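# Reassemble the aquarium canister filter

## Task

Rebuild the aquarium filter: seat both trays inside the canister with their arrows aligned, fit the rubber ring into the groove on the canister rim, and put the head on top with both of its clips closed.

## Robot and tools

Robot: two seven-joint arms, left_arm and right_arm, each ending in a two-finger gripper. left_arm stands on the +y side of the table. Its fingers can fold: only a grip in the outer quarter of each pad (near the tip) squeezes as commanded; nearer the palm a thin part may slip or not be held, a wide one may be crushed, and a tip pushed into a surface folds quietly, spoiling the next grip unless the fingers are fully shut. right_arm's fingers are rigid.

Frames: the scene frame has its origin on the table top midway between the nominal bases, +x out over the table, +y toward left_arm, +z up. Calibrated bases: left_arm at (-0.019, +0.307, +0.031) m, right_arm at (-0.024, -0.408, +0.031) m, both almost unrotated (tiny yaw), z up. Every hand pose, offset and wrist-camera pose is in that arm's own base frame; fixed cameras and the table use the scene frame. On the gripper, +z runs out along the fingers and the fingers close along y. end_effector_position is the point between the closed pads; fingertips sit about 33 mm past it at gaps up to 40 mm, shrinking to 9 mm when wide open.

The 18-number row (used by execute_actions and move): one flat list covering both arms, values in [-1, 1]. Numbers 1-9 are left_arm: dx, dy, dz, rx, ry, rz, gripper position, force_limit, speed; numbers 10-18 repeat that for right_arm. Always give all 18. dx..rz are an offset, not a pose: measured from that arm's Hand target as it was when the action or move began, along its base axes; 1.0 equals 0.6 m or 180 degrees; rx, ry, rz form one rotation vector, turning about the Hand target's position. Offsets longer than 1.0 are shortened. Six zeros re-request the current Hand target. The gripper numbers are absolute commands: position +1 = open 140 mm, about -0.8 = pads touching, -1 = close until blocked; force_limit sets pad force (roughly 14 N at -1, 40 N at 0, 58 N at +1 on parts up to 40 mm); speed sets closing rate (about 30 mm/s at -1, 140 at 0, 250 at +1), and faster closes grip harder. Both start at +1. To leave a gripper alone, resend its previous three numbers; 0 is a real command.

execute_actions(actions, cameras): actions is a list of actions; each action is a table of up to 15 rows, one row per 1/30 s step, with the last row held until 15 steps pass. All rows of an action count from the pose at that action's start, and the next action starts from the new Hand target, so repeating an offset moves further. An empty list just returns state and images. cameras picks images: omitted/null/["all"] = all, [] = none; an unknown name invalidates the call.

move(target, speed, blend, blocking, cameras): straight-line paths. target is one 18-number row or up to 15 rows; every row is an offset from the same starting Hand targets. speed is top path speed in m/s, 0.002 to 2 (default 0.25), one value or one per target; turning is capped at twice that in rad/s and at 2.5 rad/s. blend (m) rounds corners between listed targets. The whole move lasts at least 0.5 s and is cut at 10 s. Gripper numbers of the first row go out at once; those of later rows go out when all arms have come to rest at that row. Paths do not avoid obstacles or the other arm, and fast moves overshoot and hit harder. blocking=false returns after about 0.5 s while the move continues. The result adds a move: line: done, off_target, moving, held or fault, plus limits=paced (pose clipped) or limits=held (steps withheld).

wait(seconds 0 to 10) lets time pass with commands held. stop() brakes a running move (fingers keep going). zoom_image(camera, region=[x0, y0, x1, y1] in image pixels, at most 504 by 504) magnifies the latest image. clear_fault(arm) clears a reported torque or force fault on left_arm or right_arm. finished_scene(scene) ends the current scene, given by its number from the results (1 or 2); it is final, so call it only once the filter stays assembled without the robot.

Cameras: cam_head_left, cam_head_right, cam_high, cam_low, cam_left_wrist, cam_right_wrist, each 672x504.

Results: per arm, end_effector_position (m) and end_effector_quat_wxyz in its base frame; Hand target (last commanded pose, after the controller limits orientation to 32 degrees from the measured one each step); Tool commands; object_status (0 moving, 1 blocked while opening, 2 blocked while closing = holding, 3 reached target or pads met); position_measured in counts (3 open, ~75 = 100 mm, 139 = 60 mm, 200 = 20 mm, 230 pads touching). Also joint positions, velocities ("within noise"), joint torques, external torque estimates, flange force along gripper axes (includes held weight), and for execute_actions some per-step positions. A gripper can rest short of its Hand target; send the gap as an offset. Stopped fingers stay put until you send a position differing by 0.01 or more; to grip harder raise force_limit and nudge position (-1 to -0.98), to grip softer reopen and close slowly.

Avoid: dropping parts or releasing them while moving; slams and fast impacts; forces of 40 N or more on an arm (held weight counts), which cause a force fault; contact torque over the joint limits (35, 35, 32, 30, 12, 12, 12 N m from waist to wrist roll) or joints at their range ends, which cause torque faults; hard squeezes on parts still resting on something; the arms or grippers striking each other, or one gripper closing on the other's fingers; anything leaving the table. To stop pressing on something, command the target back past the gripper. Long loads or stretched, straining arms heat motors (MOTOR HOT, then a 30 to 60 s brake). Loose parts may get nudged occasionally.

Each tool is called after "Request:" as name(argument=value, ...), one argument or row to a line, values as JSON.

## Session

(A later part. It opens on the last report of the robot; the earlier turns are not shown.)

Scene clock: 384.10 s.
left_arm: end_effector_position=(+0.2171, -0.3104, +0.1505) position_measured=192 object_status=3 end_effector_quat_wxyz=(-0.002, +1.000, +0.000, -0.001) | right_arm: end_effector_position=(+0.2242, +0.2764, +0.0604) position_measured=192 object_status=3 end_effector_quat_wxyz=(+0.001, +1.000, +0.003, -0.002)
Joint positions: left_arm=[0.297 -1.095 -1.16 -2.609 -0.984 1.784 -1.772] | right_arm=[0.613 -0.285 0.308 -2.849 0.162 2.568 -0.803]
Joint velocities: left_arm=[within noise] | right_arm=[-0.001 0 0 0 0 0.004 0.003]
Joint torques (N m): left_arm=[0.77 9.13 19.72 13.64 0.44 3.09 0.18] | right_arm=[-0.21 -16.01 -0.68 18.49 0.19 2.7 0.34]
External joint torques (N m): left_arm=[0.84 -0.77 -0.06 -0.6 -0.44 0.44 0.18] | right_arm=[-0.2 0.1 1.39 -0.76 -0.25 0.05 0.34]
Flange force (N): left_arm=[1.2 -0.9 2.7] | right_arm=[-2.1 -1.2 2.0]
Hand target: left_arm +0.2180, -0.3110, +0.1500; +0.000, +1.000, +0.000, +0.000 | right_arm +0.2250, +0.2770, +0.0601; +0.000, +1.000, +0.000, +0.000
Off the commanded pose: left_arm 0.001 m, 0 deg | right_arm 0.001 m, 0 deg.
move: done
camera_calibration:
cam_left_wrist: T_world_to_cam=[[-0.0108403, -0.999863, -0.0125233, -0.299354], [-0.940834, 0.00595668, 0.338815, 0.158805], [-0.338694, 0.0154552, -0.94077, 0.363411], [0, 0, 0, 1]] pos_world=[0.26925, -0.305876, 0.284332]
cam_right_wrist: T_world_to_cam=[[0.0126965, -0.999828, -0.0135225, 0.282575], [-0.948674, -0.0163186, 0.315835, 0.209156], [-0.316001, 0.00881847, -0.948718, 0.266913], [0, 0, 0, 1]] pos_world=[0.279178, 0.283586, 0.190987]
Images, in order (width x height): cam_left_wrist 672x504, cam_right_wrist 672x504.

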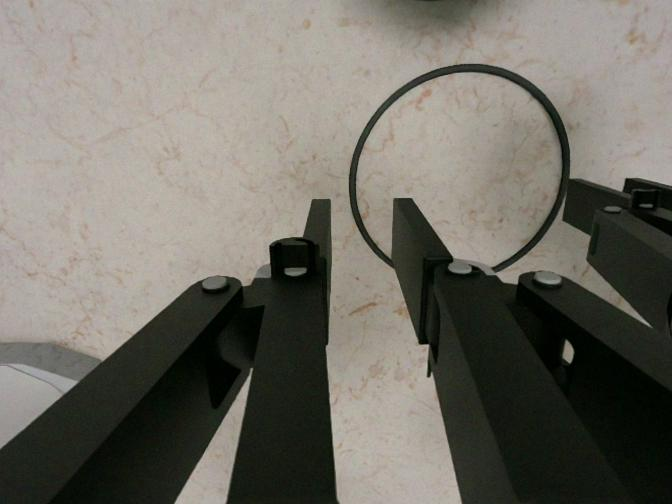

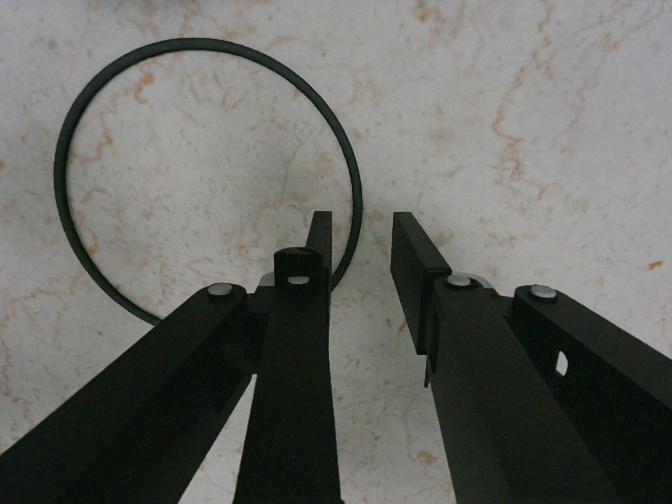

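Request:
move(
  target=[-0.0117,0.0008,-0.15,0,0,0,-0.5,-0.6,0,0.0067,0,-0.05,0,0,0,-0.5,-0.6,0],
  speed=0.08,
  cameras=["cam_left_wrist","cam_right_wrist"],
)

Scene clock: 407.90 s.
left_arm: end_effector_position=(+0.2100, -0.3100, +0.0603) position_measured=192 object_status=3 end_effector_quat_wxyz=(-0.002, +1.000, +0.001, -0.001) | right_arm: end_effector_position=(+0.2288, +0.2769, +0.0307) position_measured=192 object_status=3 end_effector_quat_wxyz=(+0.000, +1.000, +0.002, -0.001)
Joint positions: left_arm=[0.343 -1.074 -1.423 -2.685 -1.208 1.948 -1.72] | right_arm=[0.582 -0.174 0.328 -2.852 0.13 2.682 -0.788]
Joint velocities: left_arm=[0.002 0.001 0.001 0 -0.001 0.002 0.005] | right_arm=[within noise]
Joint torques (N m): left_arm=[0.99 10.81 19.86 9.63 0.4 3.14 0.27] | right_arm=[-0.16 -17.91 0.1 16.59 -0.03 2.77 0.24]
External joint torques (N m): left_arm=[1.03 -0.68 -0.16 -0.19 -0.44 0.5 0.27] | right_arm=[-0.2 0.21 1.4 -0.99 -0.38 0.11 0.24]
Flange force (N): left_arm=[3.9 0.5 3.9] | right_arm=[-2.1 -0.9 3.0]
Hand target: left_arm +0.2110, -0.3105, +0.0600; +0.000, +1.000, +0.000, +0.000 | right_arm +0.2290, +0.2770, +0.0301; +0.000, +1.000, +0.000, +0.000
Off the commanded pose: left_arm 0.001 m, 0 deg | right_arm 0.001 m, 0 deg.
move: done
camera_calibration:
cam_left_wrist: T_world_to_cam=[[-0.00948176, -0.999875, -0.0126139, -0.300403], [-0.940859, 0.00464843, 0.338765, 0.1824], [-0.338664, 0.01508, -0.940786, 0.276058], [0, 0, 0, 1]] pos_world=[0.262255, -0.305377, 0.194132]
cam_right_wrist: T_world_to_cam=[[0.0120983, -0.999824, -0.0143546, 0.282822], [-0.949012, -0.0160035, 0.314832, 0.222949], [-0.315006, 0.00981373, -0.949039, 0.239735], [0, 0, 0, 1]] pos_world=[0.283678, 0.283987, 0.161386]
Images, in order (width x height): cam_left_wrist 672x504, cam_right_wrist 672x504.

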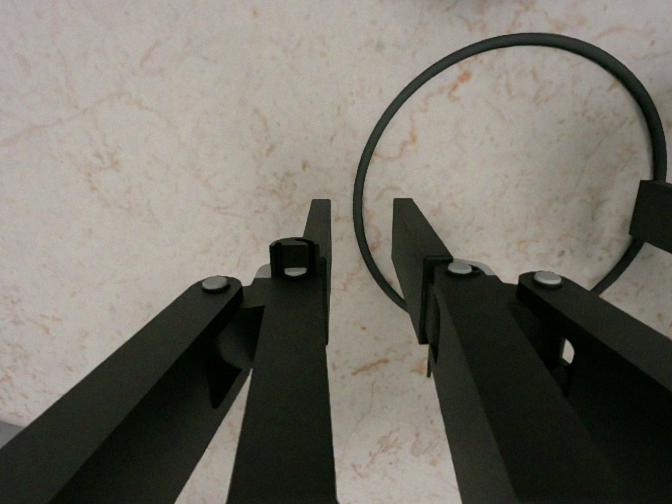

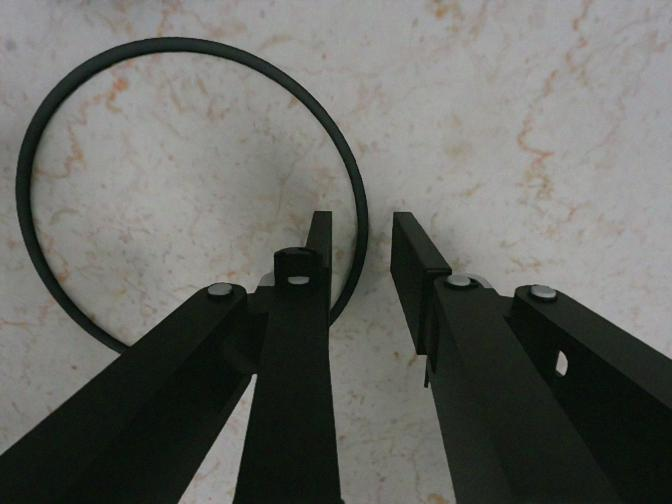

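Request:
move(
  target=[
    [0,0,-0.075,0,0,0,-0.5,-0.6,0,0.0025,0,-0.02,0,0,0,-0.5,-0.6,0],
    [0,0,-0.088,0,0,0,-0.5,-0.6,0,0.0025,0,-0.0268,0,0,0,-0.5,-0.6,0],
  ],
  speed=[0.06,0.02],
  cameras=["cam_left_wrist","cam_right_wrist"],
)

Scene clock: 417.47 s.
left_arm: end_effector_position=(+0.2097, -0.3089, +0.0071) position_measured=192 object_status=3 end_effector_quat_wxyz=(-0.002, +1.000, +0.002, -0.002) | right_arm: end_effector_position=(+0.2301, +0.2763, +0.0143) position_measured=192 object_status=3 end_effector_quat_wxyz=(+0.001, +1.000, +0.003, -0.002)
Joint positions: left_arm=[0.427 -1.067 -1.609 -2.684 -1.361 2.031 -1.666] | right_arm=[0.565 -0.111 0.334 -2.852 0.097 2.742 -0.769]
Joint velocities: left_arm=[0.001 0.002 0.001 0 0.001 0.001 0.006] | right_arm=[0.002 0 -0.001 -0.001 -0.001 0.003 0.002]
Joint torques (N m): left_arm=[0.99 12.51 20.09 6.84 0.31 3.07 0.3] | right_arm=[-0.15 -18.92 0.55 15.61 -0.07 2.71 0.3]
External joint torques (N m): left_arm=[0.99 -0.95 -0.16 0.11 -0.5 0.43 0.3] | right_arm=[-0.17 0.21 1.41 -0.89 -0.38 0.07 0.3]
Flange force (N): left_arm=[4.6 0.9 4.8] | right_arm=[-2.2 -1.3 3.1]
Hand target: left_arm +0.2110, -0.3105, +0.0072; +0.000, +1.000, +0.000, +0.000 | right_arm +0.2305, +0.2770, +0.0140; +0.000, +1.000, +0.000, +0.000
Off the commanded pose: left_arm 0.002 m, 0 deg | right_arm 0.001 m, 0 deg.
move: done
camera_calibration:
cam_left_wrist: T_world_to_cam=[[-0.00768114, -0.999888, -0.0128705, -0.300418], [-0.94025, 0.00284046, 0.340473, 0.199416], [-0.340398, 0.0147167, -0.940166, 0.226124], [0, 0, 0, 1]] pos_world=[0.262166, -0.304279, 0.140832]
cam_right_wrist: T_world_to_cam=[[0.0123277, -0.999834, -0.0133825, 0.281865], [-0.948879, -0.0159189, 0.315237, 0.229217], [-0.315398, 0.00881223, -0.948918, 0.224966], [0, 0, 0, 1]] pos_world=[0.284978, 0.283485, 0.144989]
Images, in order (width x height): cam_left_wrist 672x504, cam_right_wrist 672x504.

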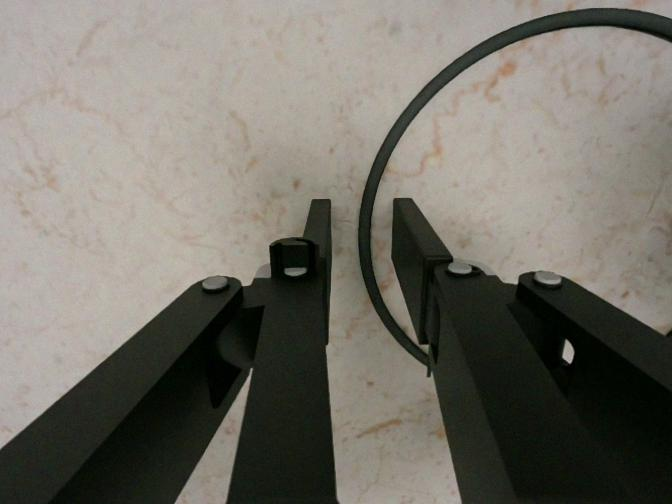

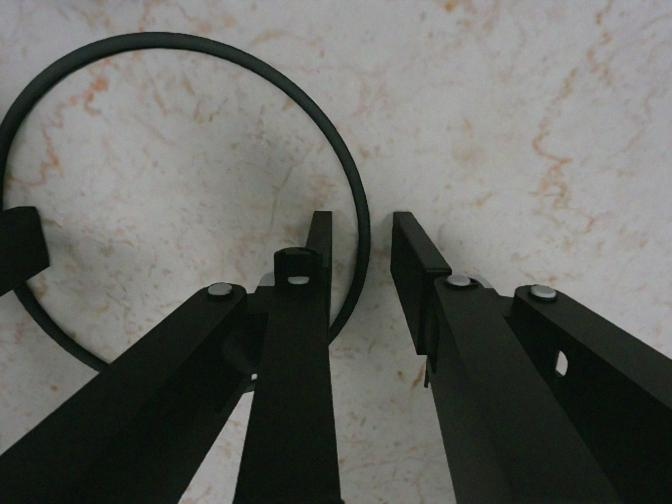

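Request:
move(
  target=[0,0.000,-0.005,0,0,0,-0.5,-0.6,0,0,0,-0.0047,0,0,0,-0.5,-0.6,0],
  speed=0.01,
  cameras=["cam_left_wrist","cam_right_wrist"],
)

Scene clock: 424.77 s.
left_arm: end_effector_position=(+0.2096, -0.3089, +0.0040) position_measured=192 object_status=3 end_effector_quat_wxyz=(-0.002, +1.000, +0.001, -0.002) | right_arm: end_effector_position=(+0.2299, +0.2763, +0.0115) position_measured=192 object_status=3 end_effector_quat_wxyz=(+0.001, +1.000, +0.003, -0.002)
Joint positions: left_arm=[0.433 -1.067 -1.62 -2.683 -1.369 2.035 -1.661] | right_arm=[0.563 -0.1 0.334 -2.852 0.09 2.752 -0.764]
Joint velocities: left_arm=[within noise] | right_arm=[-0.001 0.001 0 0 -0.003 0.005 0.004]
Joint torques (N m): left_arm=[0.97 12.43 20.24 6.64 0.32 3.08 0.18] | right_arm=[-0.12 -19.16 0.48 15.41 -0.11 2.73 0.32]
External joint torques (N m): left_arm=[0.95 -1.16 -0.06 0.1 -0.48 0.43 0.18] | right_arm=[-0.01 0.11 1.38 -0.89 -0.42 0.09 0.32]
Flange force (N): left_arm=[4.1 1.0 4.2] | right_arm=[-2.5 -1.2 2.8]
Hand target: left_arm +0.2110, -0.3105, +0.0042; +0.000, +1.000, +0.000, +0.000 | right_arm +0.2305, +0.2770, +0.0112; +0.000, +1.000, +0.000, +0.000
Off the commanded pose: left_arm 0.002 m, 0 deg | right_arm 0.001 m, 0 deg.
move: done
camera_calibration:
cam_left_wrist: T_world_to_cam=[[-0.00885615, -0.999878, -0.0128454, -0.30015], [-0.940134, 0.00394897, 0.340783, 0.200604], [-0.340691, 0.0150944, -0.940054, 0.223445], [0, 0, 0, 1]] pos_world=[0.262062, -0.304278, 0.137832]
cam_right_wrist: T_world_to_cam=[[0.0126461, -0.999835, -0.013074, 0.281793], [-0.948804, -0.0161255, 0.315453, 0.230044], [-0.315611, 0.00841545, -0.948851, 0.222346], [0, 0, 0, 1]] pos_world=[0.284879, 0.283585, 0.14209]
Images, in order (width x height): cam_left_wrist 672x504, cam_right_wrist 672x504.

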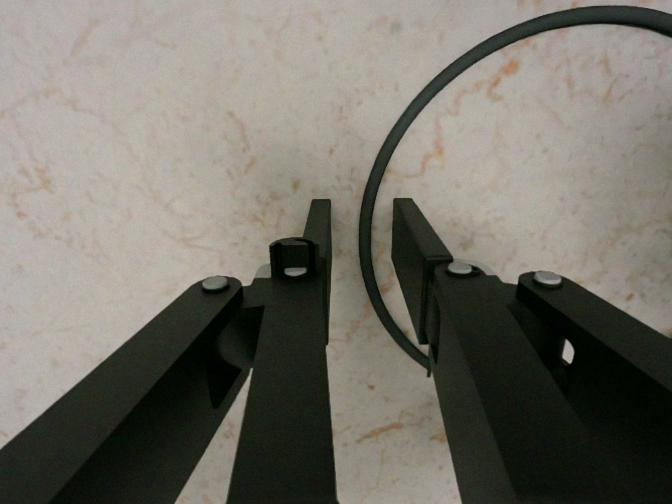

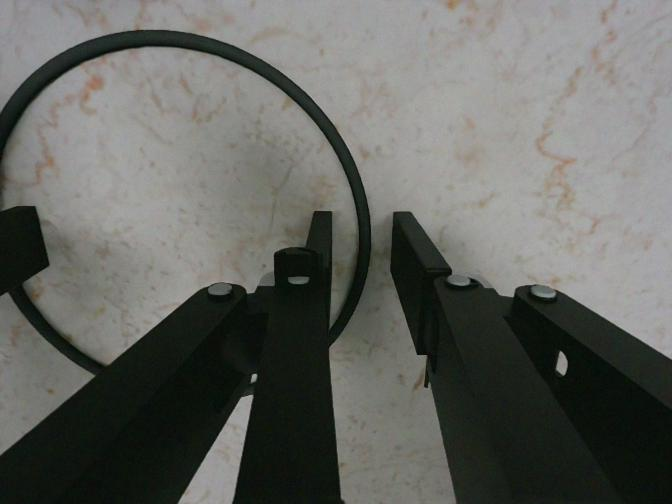

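Request:
execute_actions(
  actions=[
    [[0,0,0,0,0,0,-1,-0.6,-1,0,0,0,0,0,0,-1,-0.6,-1]],
    [[0,0,0,0,0,0,-1,-0.6,-1,0,0,0,0,0,0,-1,-0.6,-1]],
    [[0,0,0,0,0,0,-1,-0.6,-1,0,0,0,0,0,0,-1,-0.6,-1]],
    [[0,0,0,0,0,0,-1,-0.6,-1,0,0,0,0,0,0,-1,-0.6,-1]],
  ],
  cameras=["cam_left_wrist","cam_right_wrist"],
)

Scene clock: 431.67 s.
left_arm: end_effector_position=(+0.2098, -0.3094, +0.0041) position_measured=224 object_status=2 end_effector_quat_wxyz=(-0.001, +1.000, +0.001, -0.002) | right_arm: end_effector_position=(+0.2302, +0.2765, +0.0115) position_measured=224 object_status=2 end_effector_quat_wxyz=(+0.001, +1.000, +0.002, -0.001)
Joint positions: left_arm=[0.433 -1.067 -1.62 -2.682 -1.37 2.036 -1.66] | right_arm=[0.563 -0.1 0.334 -2.852 0.09 2.754 -0.762]
Joint torques (N m): left_arm=[1.04 12.41 20.15 6.36 0.44 3.04 0.22] | right_arm=[0.08 -19.19 0.21 15.45 -0.06 2.66 0.31]
External joint torques (N m): left_arm=[0.99 -1.18 -0.13 -0.19 -0.36 0.4 0.22] | right_arm=[0.09 0.12 1.01 -0.9 -0.36 0.01 0.31]
External joint torques at the end of the 1st action: left_arm=[1.07 -1.11 -0.07 -0.22 -0.37 0.41 0.19] | right_arm=[-0.05 0.12 0.97 -0.97 -0.37 0.02 0.23]
External joint torques at the end of the 2nd action: left_arm=[1.05 -1.09 -0.12 -0.24 -0.38 0.4 0.18] | right_arm=[0.06 0.02 1.08 -0.91 -0.36 0.02 0.29]
External joint torques at the end of the 3rd action: left_arm=[1.03 -1.13 -0.21 -0.31 -0.36 0.4 0.2] | right_arm=[0.13 0.13 1.05 -0.88 -0.38 0.01 0.3]
Flange force (N): left_arm=[4.0 0.3 4.1] | right_arm=[-2.4 -0.7 2.1]
Flange force at the end of the 1st action (N): left_arm=[4.1 0.3 4.0] | right_arm=[-2.2 -0.3 2.2]
Flange force at the end of the 2nd action (N): left_arm=[4.0 0.3 4.1] | right_arm=[-2.6 -0.5 1.9]
Flange force at the end of the 3rd action (N): left_arm=[3.9 0.2 4.4] | right_arm=[-2.4 -0.9 2.3]
Hand target: left_arm +0.2110, -0.3105, +0.0042; +0.000, +1.000, +0.000, +0.000 | right_arm +0.2305, +0.2770, +0.0112; +0.000, +1.000, +0.000, +0.000
Off the commanded pose: left_arm 0.002 m, 0 deg | right_arm 0.001 m, 0 deg.
Step readings (end_effector_position of left_arm | right_arm; steps 1 to 15: 1st action; 16 to 30: 2nd action; 31 to 45: 3rd action; 46 to 60: 4th action):
0: (+0.2098, -0.3092, +0.0041) | (+0.2301, +0.2765, +0.0115)
1: (+0.2098, -0.3092, +0.0041) | (+0.2301, +0.2765, +0.0115)
2: (+0.2098, -0.3092, +0.0041) | (+0.2301, +0.2765, +0.0115)
4: (+0.2098, -0.3092, +0.0041) | (+0.2301, +0.2765, +0.0115)
8: (+0.2098, -0.3094, +0.0041) | (+0.2302, +0.2765, +0.0115)
15: (+0.2098, -0.3094, +0.0041) | (+0.2302, +0.2765, +0.0115)
16: (+0.2098, -0.3094, +0.0041) | (+0.2302, +0.2765, +0.0115)
17: (+0.2098, -0.3094, +0.0041) | (+0.2302, +0.2765, +0.0115)
19: (+0.2098, -0.3094, +0.0041) | (+0.2302, +0.2765, +0.0115)
23: (+0.2098, -0.3094, +0.0041) | (+0.2302, +0.2765, +0.0115)
30: (+0.2098, -0.3094, +0.0041) | (+0.2302, +0.2765, +0.0115)
31: (+0.2098, -0.3094, +0.0041) | (+0.2302, +0.2765, +0.0115)
32: (+0.2098, -0.3094, +0.0041) | (+0.2302, +0.2765, +0.0115)
34: (+0.2098, -0.3094, +0.0041) | (+0.2302, +0.2765, +0.0115)
38: (+0.2098, -0.3094, +0.0041) | (+0.2302, +0.2765, +0.0115)
45: (+0.2098, -0.3094, +0.0041) | (+0.2302, +0.2765, +0.0115)
46: (+0.2098, -0.3094, +0.0041) | (+0.2302, +0.2765, +0.0115)
47: (+0.2098, -0.3094, +0.0041) | (+0.2302, +0.2765, +0.0115)
49: (+0.2098, -0.3094, +0.0041) | (+0.2302, +0.2765, +0.0115)
53: (+0.2098, -0.3094, +0.0041) | (+0.2302, +0.2765, +0.0115)
60: (+0.2098, -0.3094, +0.0041) | (+0.2302, +0.2765, +0.0115)
camera_calibration:
cam_left_wrist: T_world_to_cam=[[-0.00988019, -0.99988, -0.0119198, -0.300503], [-0.940414, 0.00523946, 0.339992, 0.201329], [-0.339889, 0.0145687, -0.940353, 0.223286], [0, 0, 0, 1]] pos_world=[0.262256, -0.304775, 0.137935]
cam_right_wrist: T_world_to_cam=[[0.0117314, -0.999839, -0.0135887, 0.282228], [-0.949058, -0.015413, 0.314724, 0.230082], [-0.314883, 0.00920432, -0.949086, 0.222073], [0, 0, 0, 1]] pos_world=[0.284977, 0.283684, 0.142189]
Images, in order (width x height): cam_left_wrist 672x504, cam_right_wrist 672x504.

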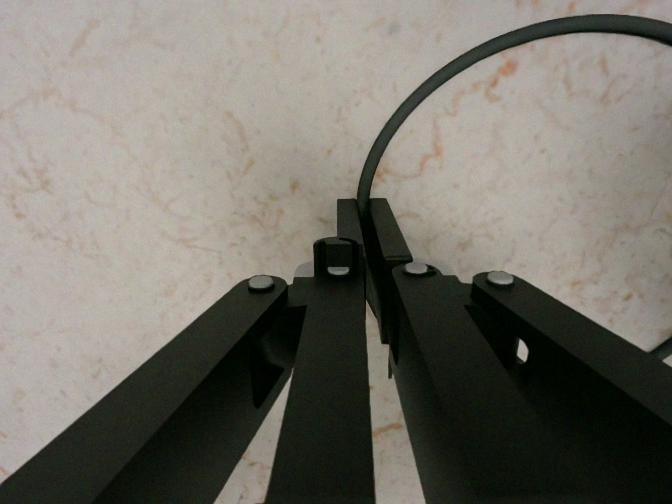

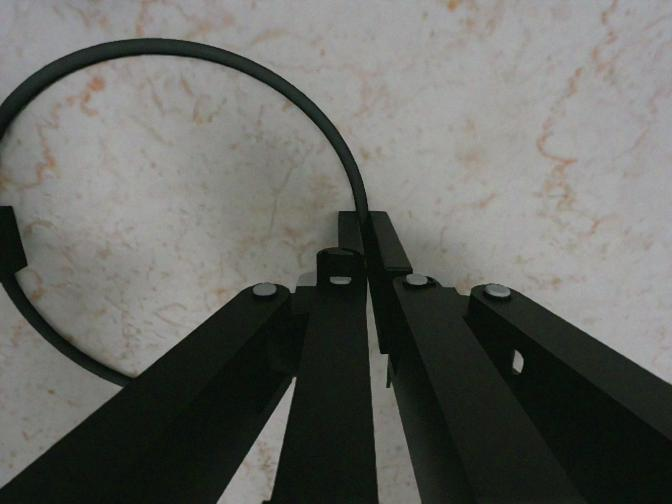

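Request:
move(
  target=[
    [0,0,0.2833,0,0,0,-1,-0.6,-1,0,0,0.2833,0,0,0,-1,-0.6,-1],
    [0.3133,0.044,0.2833,0,0,0,-1,-0.6,-1,0.3133,0.044,0.2833,0,0,0,-1,-0.6,-1],
  ],
  speed=[0.08,0.1],
)

Request:
zoom_image(
  camera="cam_head_left",
  region=[250, 180, 390, 310],
)

Request:
zoom_image(
  camera="cam_high",
  region=[190, 130, 330, 290],
)

Request:
zoom_image(
  camera="cam_low",
  region=[300, 160, 420, 280],
)

Scene clock: 452.40 s.
left_arm: end_effector_position=(+0.3976, -0.2846, +0.1738) position_measured=224 object_status=2 end_effector_quat_wxyz=(+0.002, +1.000, +0.004, -0.002) | right_arm: end_effector_position=(+0.4185, +0.3053, +0.1822) position_measured=224 object_status=2 end_effector_quat_wxyz=(-0.002, +1.000, -0.004, +0.001)
Joint positions: left_arm=[0.904 -0.807 -1.35 -2.269 -0.844 1.897 -1.583] | right_arm=[0.502 -0.05 0.126 -2.231 0.01 2.185 -0.941]
Joint velocities: left_arm=[0.001 0 0 0 0 0 0.007] | right_arm=[0.001 0.002 -0.001 0 0 -0.001 -0.004]
Joint torques (N m): left_arm=[1.03 11.02 20.94 17.41 0.98 3.07 0.2] | right_arm=[0.27 -29.65 0.71 23.62 0.29 2.33 -0.18]
External joint torques (N m): left_arm=[0.97 -0.72 0.01 0.38 0.15 0.42 0.2] | right_arm=[0.25 -0.07 0.93 -0.18 -0.38 -0.34 -0.18]
Flange force (N): left_arm=[4.3 0.8 1.1] | right_arm=[-0.8 -0.4 -0.6]
Hand target: left_arm +0.3990, -0.2841, +0.1741; +0.000, +1.000, +0.000, +0.000 | right_arm +0.4185, +0.3034, +0.1811; +0.000, +1.000, +0.000, +0.000
Off the commanded pose: left_arm 0.002 m, 1 deg | right_arm 0.002 m, 1 deg.
move: done
camera_calibration:
cam_left_wrist: T_world_to_cam=[[-0.00441157, -0.999974, -0.00577152, -0.2751], [-0.940348, 0.00218496, 0.340207, 0.319111], [-0.340186, 0.00692808, -0.940333, 0.444217], [0, 0, 0, 1]] pos_world=[0.449978, -0.278868, 0.30756]
cam_right_wrist: T_world_to_cam=[[-0.000239846, -0.999819, -0.0190158, 0.31709], [-0.950678, -0.00567036, 0.310129, 0.354164], [-0.31018, 0.0181523, -0.950504, 0.438698], [0, 0, 0, 1]] pos_world=[0.472847, 0.311077, 0.313178]

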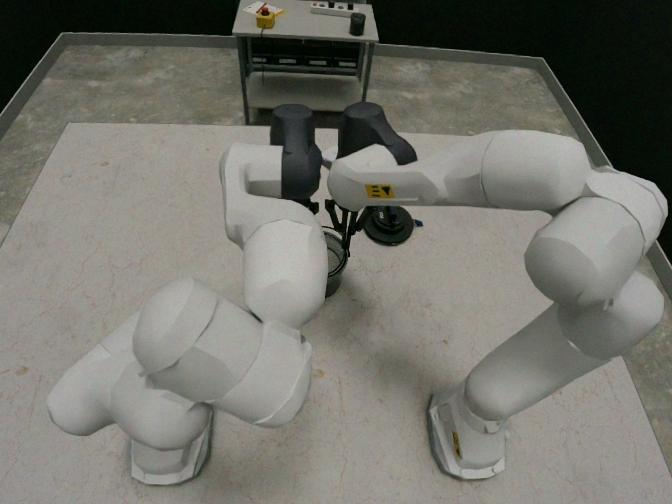

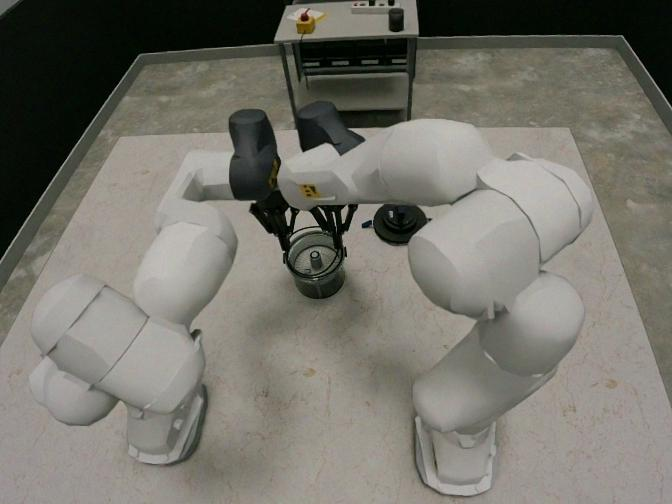

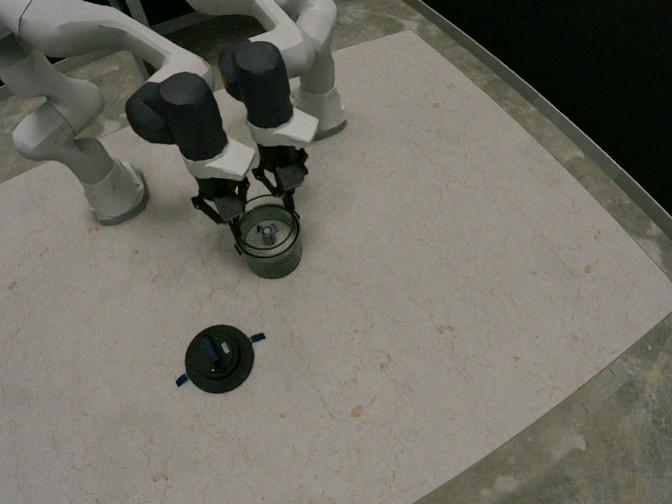

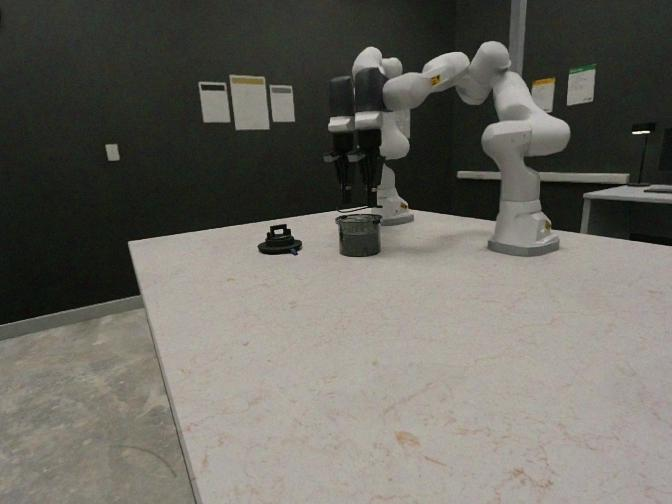

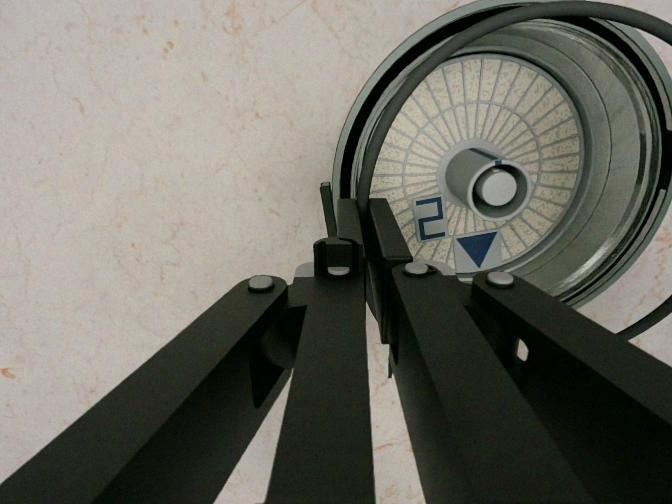

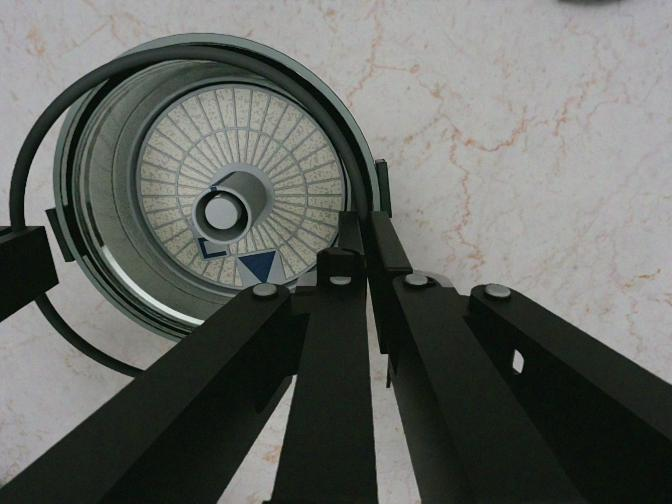

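Scaled by 3.600 from the camera's 672x504 image, which has a finer 960x720 frame.

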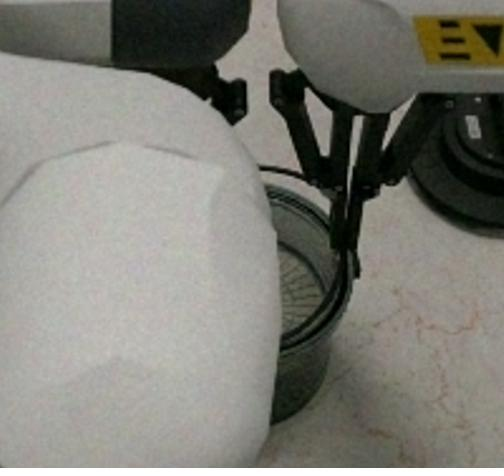

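Scaled by 3.150 from the camera's 672x504 image, which has a finer 960x720 frame.

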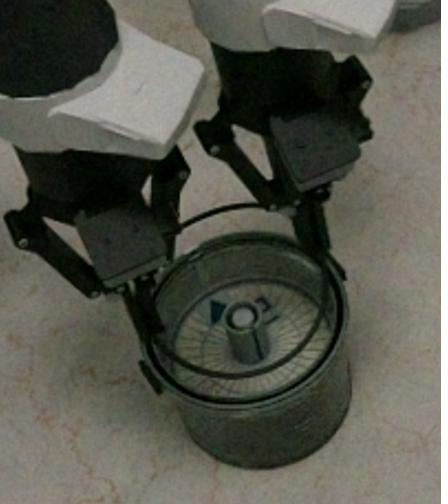

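Scaled by 4.200 from the camera's 672x504 image, which has a finer 960x720 frame.

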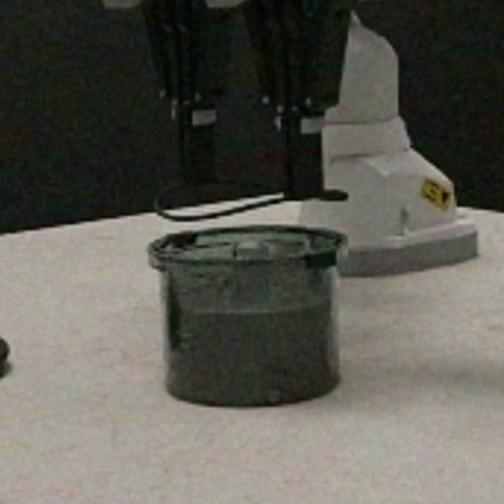

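Request:
move(
  target=[0.0105,0.0107,0,0,0,0,-1,-0.6,-1,0,-0.0067,0,0,0,0,-1,-0.6,-1],
  speed=0.02,
)

Request:
zoom_image(
  camera="cam_high",
  region=[190, 130, 330, 290],
)

Request:
zoom_image(
  camera="cam_low",
  region=[300, 160, 420, 280],
)

Request:
zoom_image(
  camera="cam_head_right",
  region=[260, 180, 380, 310],
)

Scene clock: 482.03 s.
left_arm: end_effector_position=(+0.4041, -0.2781, +0.1738) position_measured=224 object_status=2 end_effector_quat_wxyz=(+0.001, +1.000, +0.003, -0.001) | right_arm: end_effector_position=(+0.4181, +0.3016, +0.1808) position_measured=224 object_status=2 end_effector_quat_wxyz=(-0.001, +1.000, -0.002, +0.000)
Joint positions: left_arm=[0.928 -0.806 -1.354 -2.264 -0.843 1.897 -1.565] | right_arm=[0.499 -0.053 0.124 -2.236 0.01 2.185 -0.949]
Joint velocities: left_arm=[0 0.002 -0.001 -0.001 -0.002 0 0.006] | right_arm=[0.001 0.001 0.001 0 0 0 -0.005]
Joint torques (N m): left_arm=[1.07 11.01 20.98 17.39 0.78 2.96 0.22] | right_arm=[-0.15 -30.93 0.31 22.73 0.56 2.53 -0.27]
External joint torques (N m): left_arm=[1.04 -0.85 0.02 0.32 -0.05 0.31 0.22] | right_arm=[-0.3 -1.47 0.41 -1.01 -0.11 -0.13 -0.27]
Flange force (N): left_arm=[4.1 0.8 1.2] | right_arm=[-6.0 4.8 -0.8]
Hand target: left_arm +0.4053, -0.2777, +0.1741; +0.000, +1.000, +0.000, +0.000 | right_arm +0.4185, +0.2994, +0.1811; +0.000, +1.000, +0.000, +0.000
Off the commanded pose: left_arm 0.001 m, 0 deg | right_arm 0.002 m, 0 deg.
move: done
camera_calibration:
cam_left_wrist: T_world_to_cam=[[-0.00477397, -0.99997, -0.00616951, -0.268283], [-0.940561, 0.00239503, 0.339615, 0.325416], [-0.33959, 0.00742411, -0.940544, 0.446369], [0, 0, 0, 1]] pos_world=[0.456376, -0.272368, 0.307658]
cam_right_wrist: T_world_to_cam=[[0.00242492, -0.999863, -0.0163604, 0.311784], [-0.949749, -0.00742366, 0.312925, 0.353776], [-0.313004, 0.0147794, -0.949637, 0.439312], [0, 0, 0, 1]] pos_world=[0.472749, 0.307875, 0.311582]

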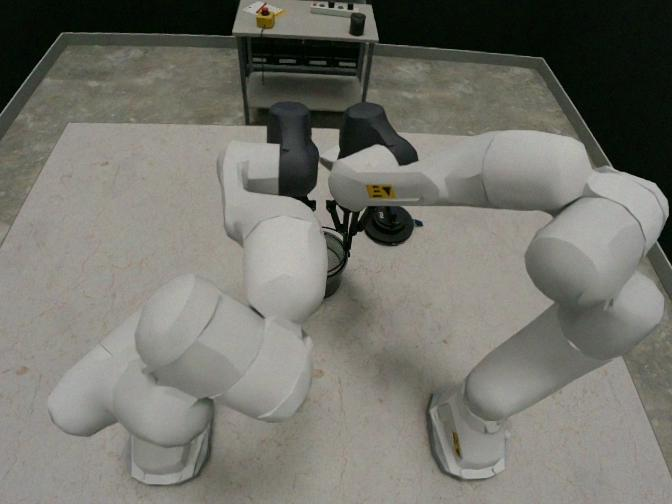

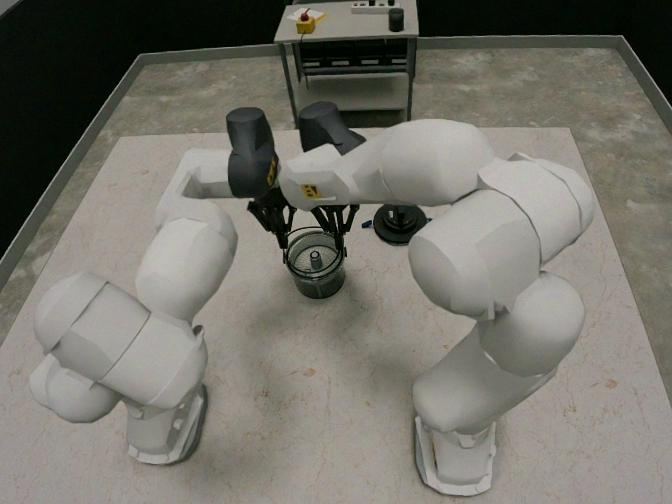

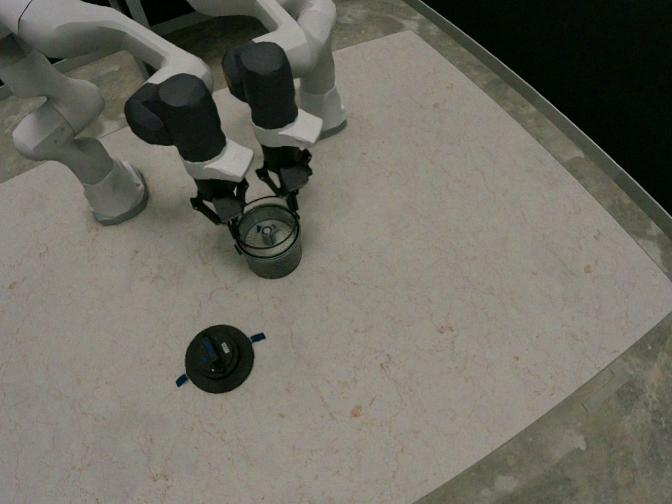

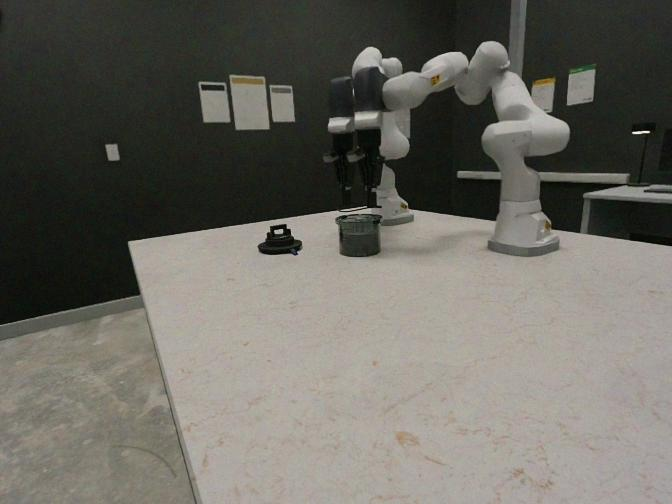

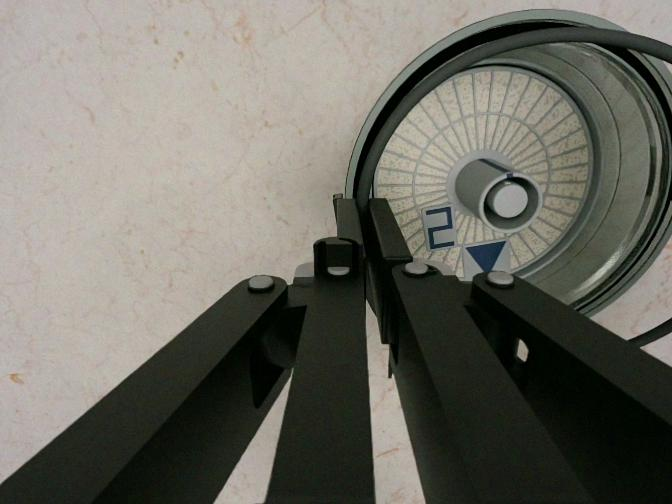

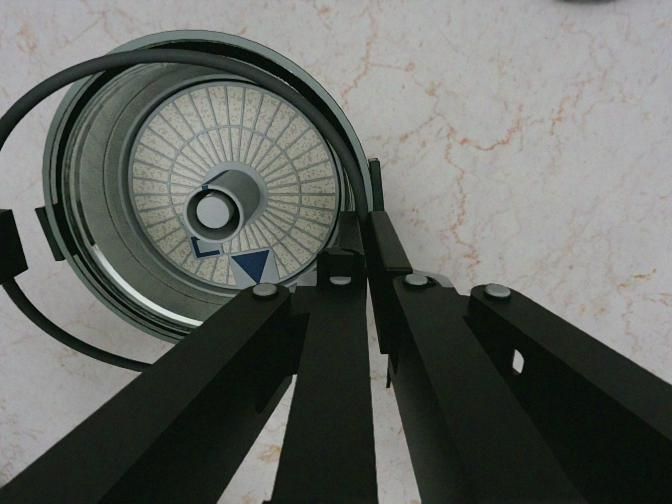

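Scaled by 3.150 from the camera's 672x504 image, which has a finer 960x720 frame.

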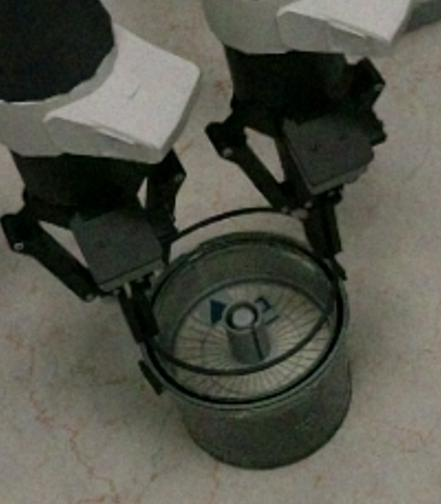

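Scaled by 4.200 from the camera's 672x504 image, which has a finer 960x720 frame.

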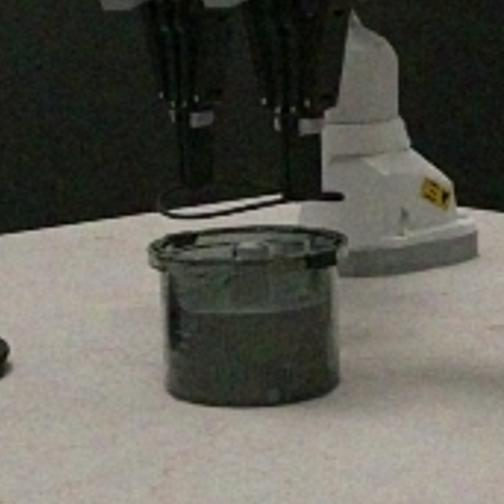

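Scaled by 3.877 from the camera's 672x504 image, which has a finer 960x720 frame.

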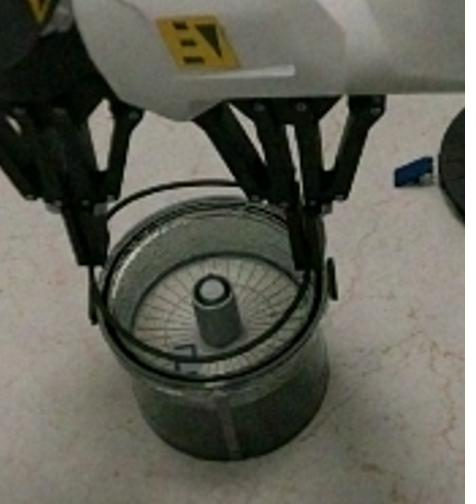

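Request:
move(
  target=[0,0,-0.0525,0,0,0,-1,-0.6,-1,0,0.000,-0.0525,0,0,0,-1,-0.6,-1],
  speed=0.04,
)

Request:
zoom_image(
  camera="cam_high",
  region=[190, 130, 330, 290],
)

Request:
zoom_image(
  camera="cam_low",
  region=[300, 160, 420, 280],
)

Request:
zoom_image(
  camera="cam_head_right",
  region=[260, 180, 380, 310],
)

Scene clock: 496.03 s.
left_arm: end_effector_position=(+0.4044, -0.2772, +0.1432) position_measured=224 object_status=2 end_effector_quat_wxyz=(-0.002, +1.000, +0.001, -0.001) | right_arm: end_effector_position=(+0.4170, +0.3003, +0.1505) position_measured=224 object_status=2 end_effector_quat_wxyz=(+0.000, +1.000, -0.001, -0.002)
Joint positions: left_arm=[0.959 -0.806 -1.429 -2.294 -0.879 1.961 -1.547] | right_arm=[0.499 -0.014 0.124 -2.275 0.005 2.258 -0.95]
Joint velocities: left_arm=[0 0.001 0 -0.001 0 0.004 0.005] | right_arm=[-0.001 0 0 -0.001 0 0.004 0.002]
Joint torques (N m): left_arm=[1.07 12.7 21.09 15.81 0.34 3.04 0.15] | right_arm=[0.03 -30.47 0.89 22.23 0.23 2.65 -0.02]
External joint torques (N m): left_arm=[1.1 -0.2 0.08 -0.49 -0.48 0.4 0.15] | right_arm=[0.04 -0.28 0.96 -0.92 -0.4 -0.02 -0.02]
Flange force (N): left_arm=[2.8 -0.7 3.1] | right_arm=[-3.6 1.4 0.7]
Hand target: left_arm +0.4053, -0.2777, +0.1426; +0.000, +1.000, +0.000, +0.000 | right_arm +0.4185, +0.2994, +0.1496; +0.000, +1.000, +0.000, +0.000
Off the commanded pose: left_arm 0.001 m, 0 deg | right_arm 0.002 m, 0 deg.
move: done
camera_calibration:
cam_left_wrist: T_world_to_cam=[[-0.0103985, -0.999857, -0.0133345, -0.264296], [-0.940884, 0.00526833, 0.338689, 0.337138], [-0.33857, 0.0160681, -0.940804, 0.419681], [0, 0, 0, 1]] pos_world=[0.456551, -0.272777, 0.277129]
cam_right_wrist: T_world_to_cam=[[0.00578403, -0.999874, -0.0148071, 0.308371], [-0.948789, -0.0101644, 0.315746, 0.362217], [-0.315857, 0.0122225, -0.948728, 0.412115], [0, 0, 0, 1]] pos_world=[0.472054, 0.306977, 0.281183]

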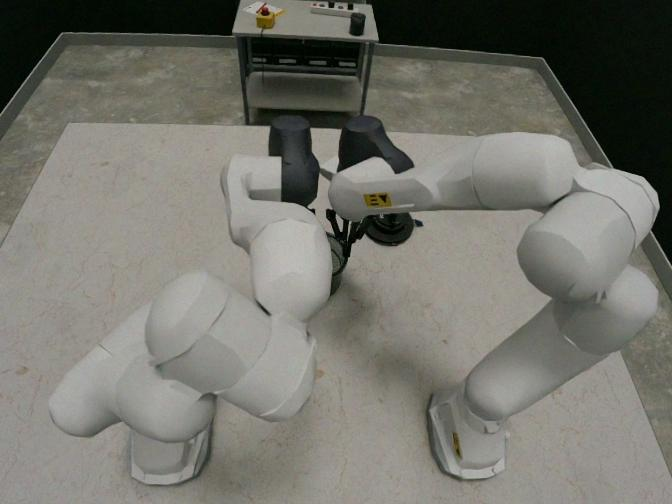

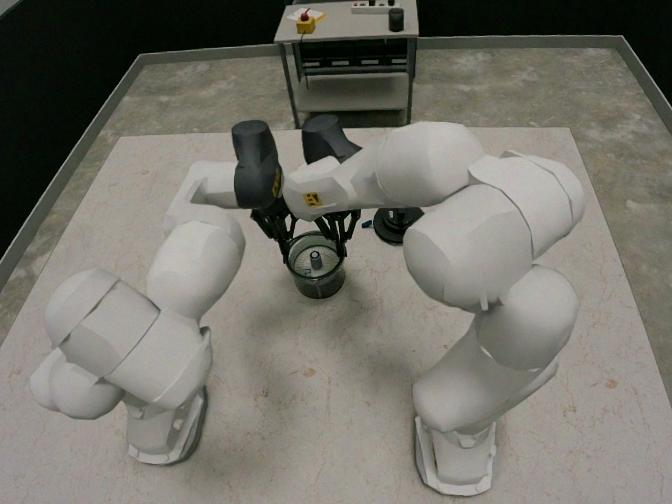

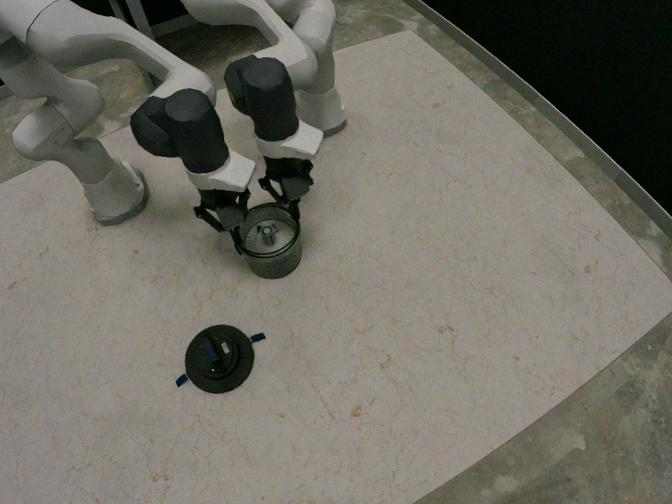

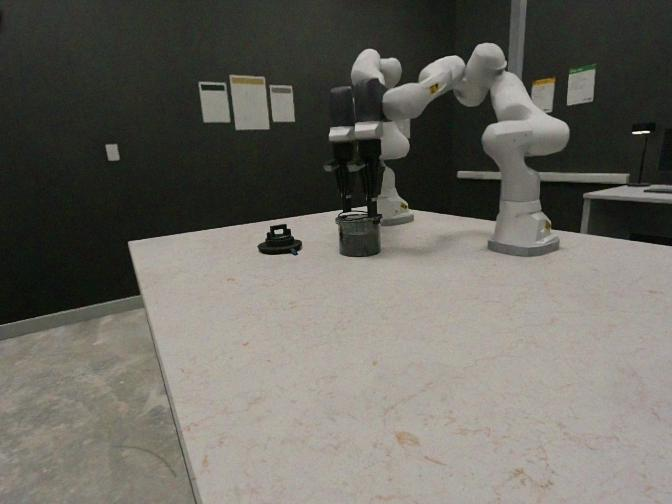

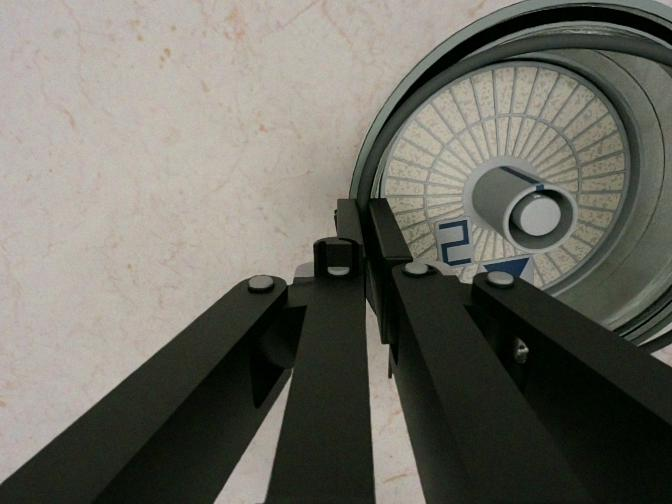

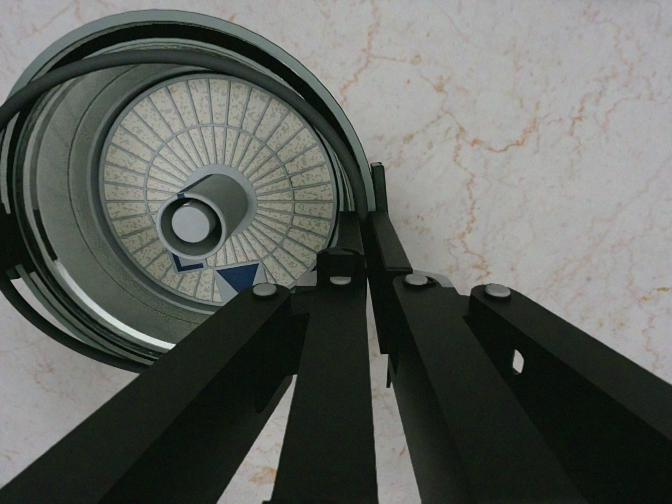

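Scaled by 3.150 from the camera's 672x504 image, which has a finer 960x720 frame.

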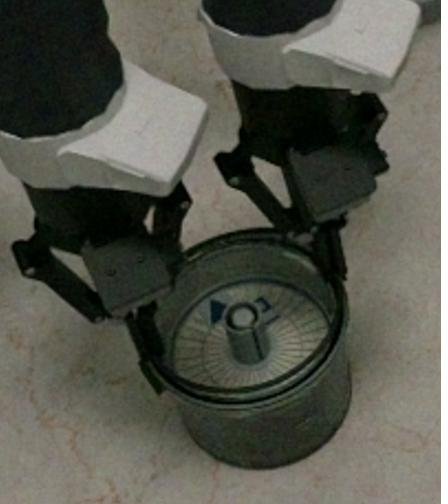

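Scaled by 4.200 from the camera's 672x504 image, which has a finer 960x720 frame.

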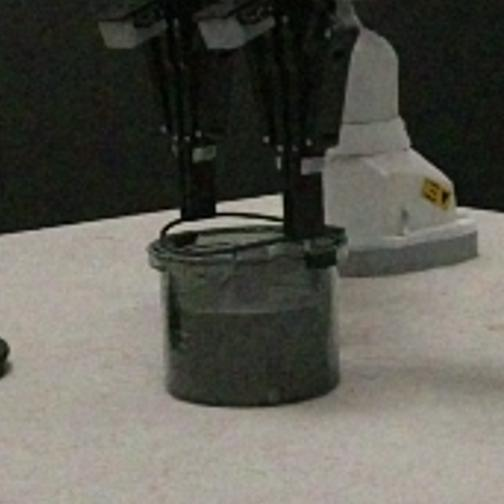

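Scaled by 3.877 from the camera's 672x504 image, which has a finer 960x720 frame.

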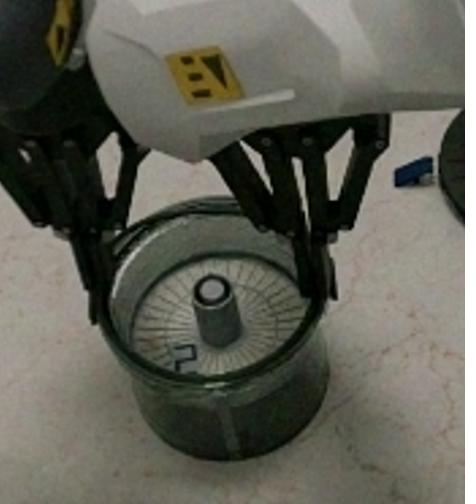

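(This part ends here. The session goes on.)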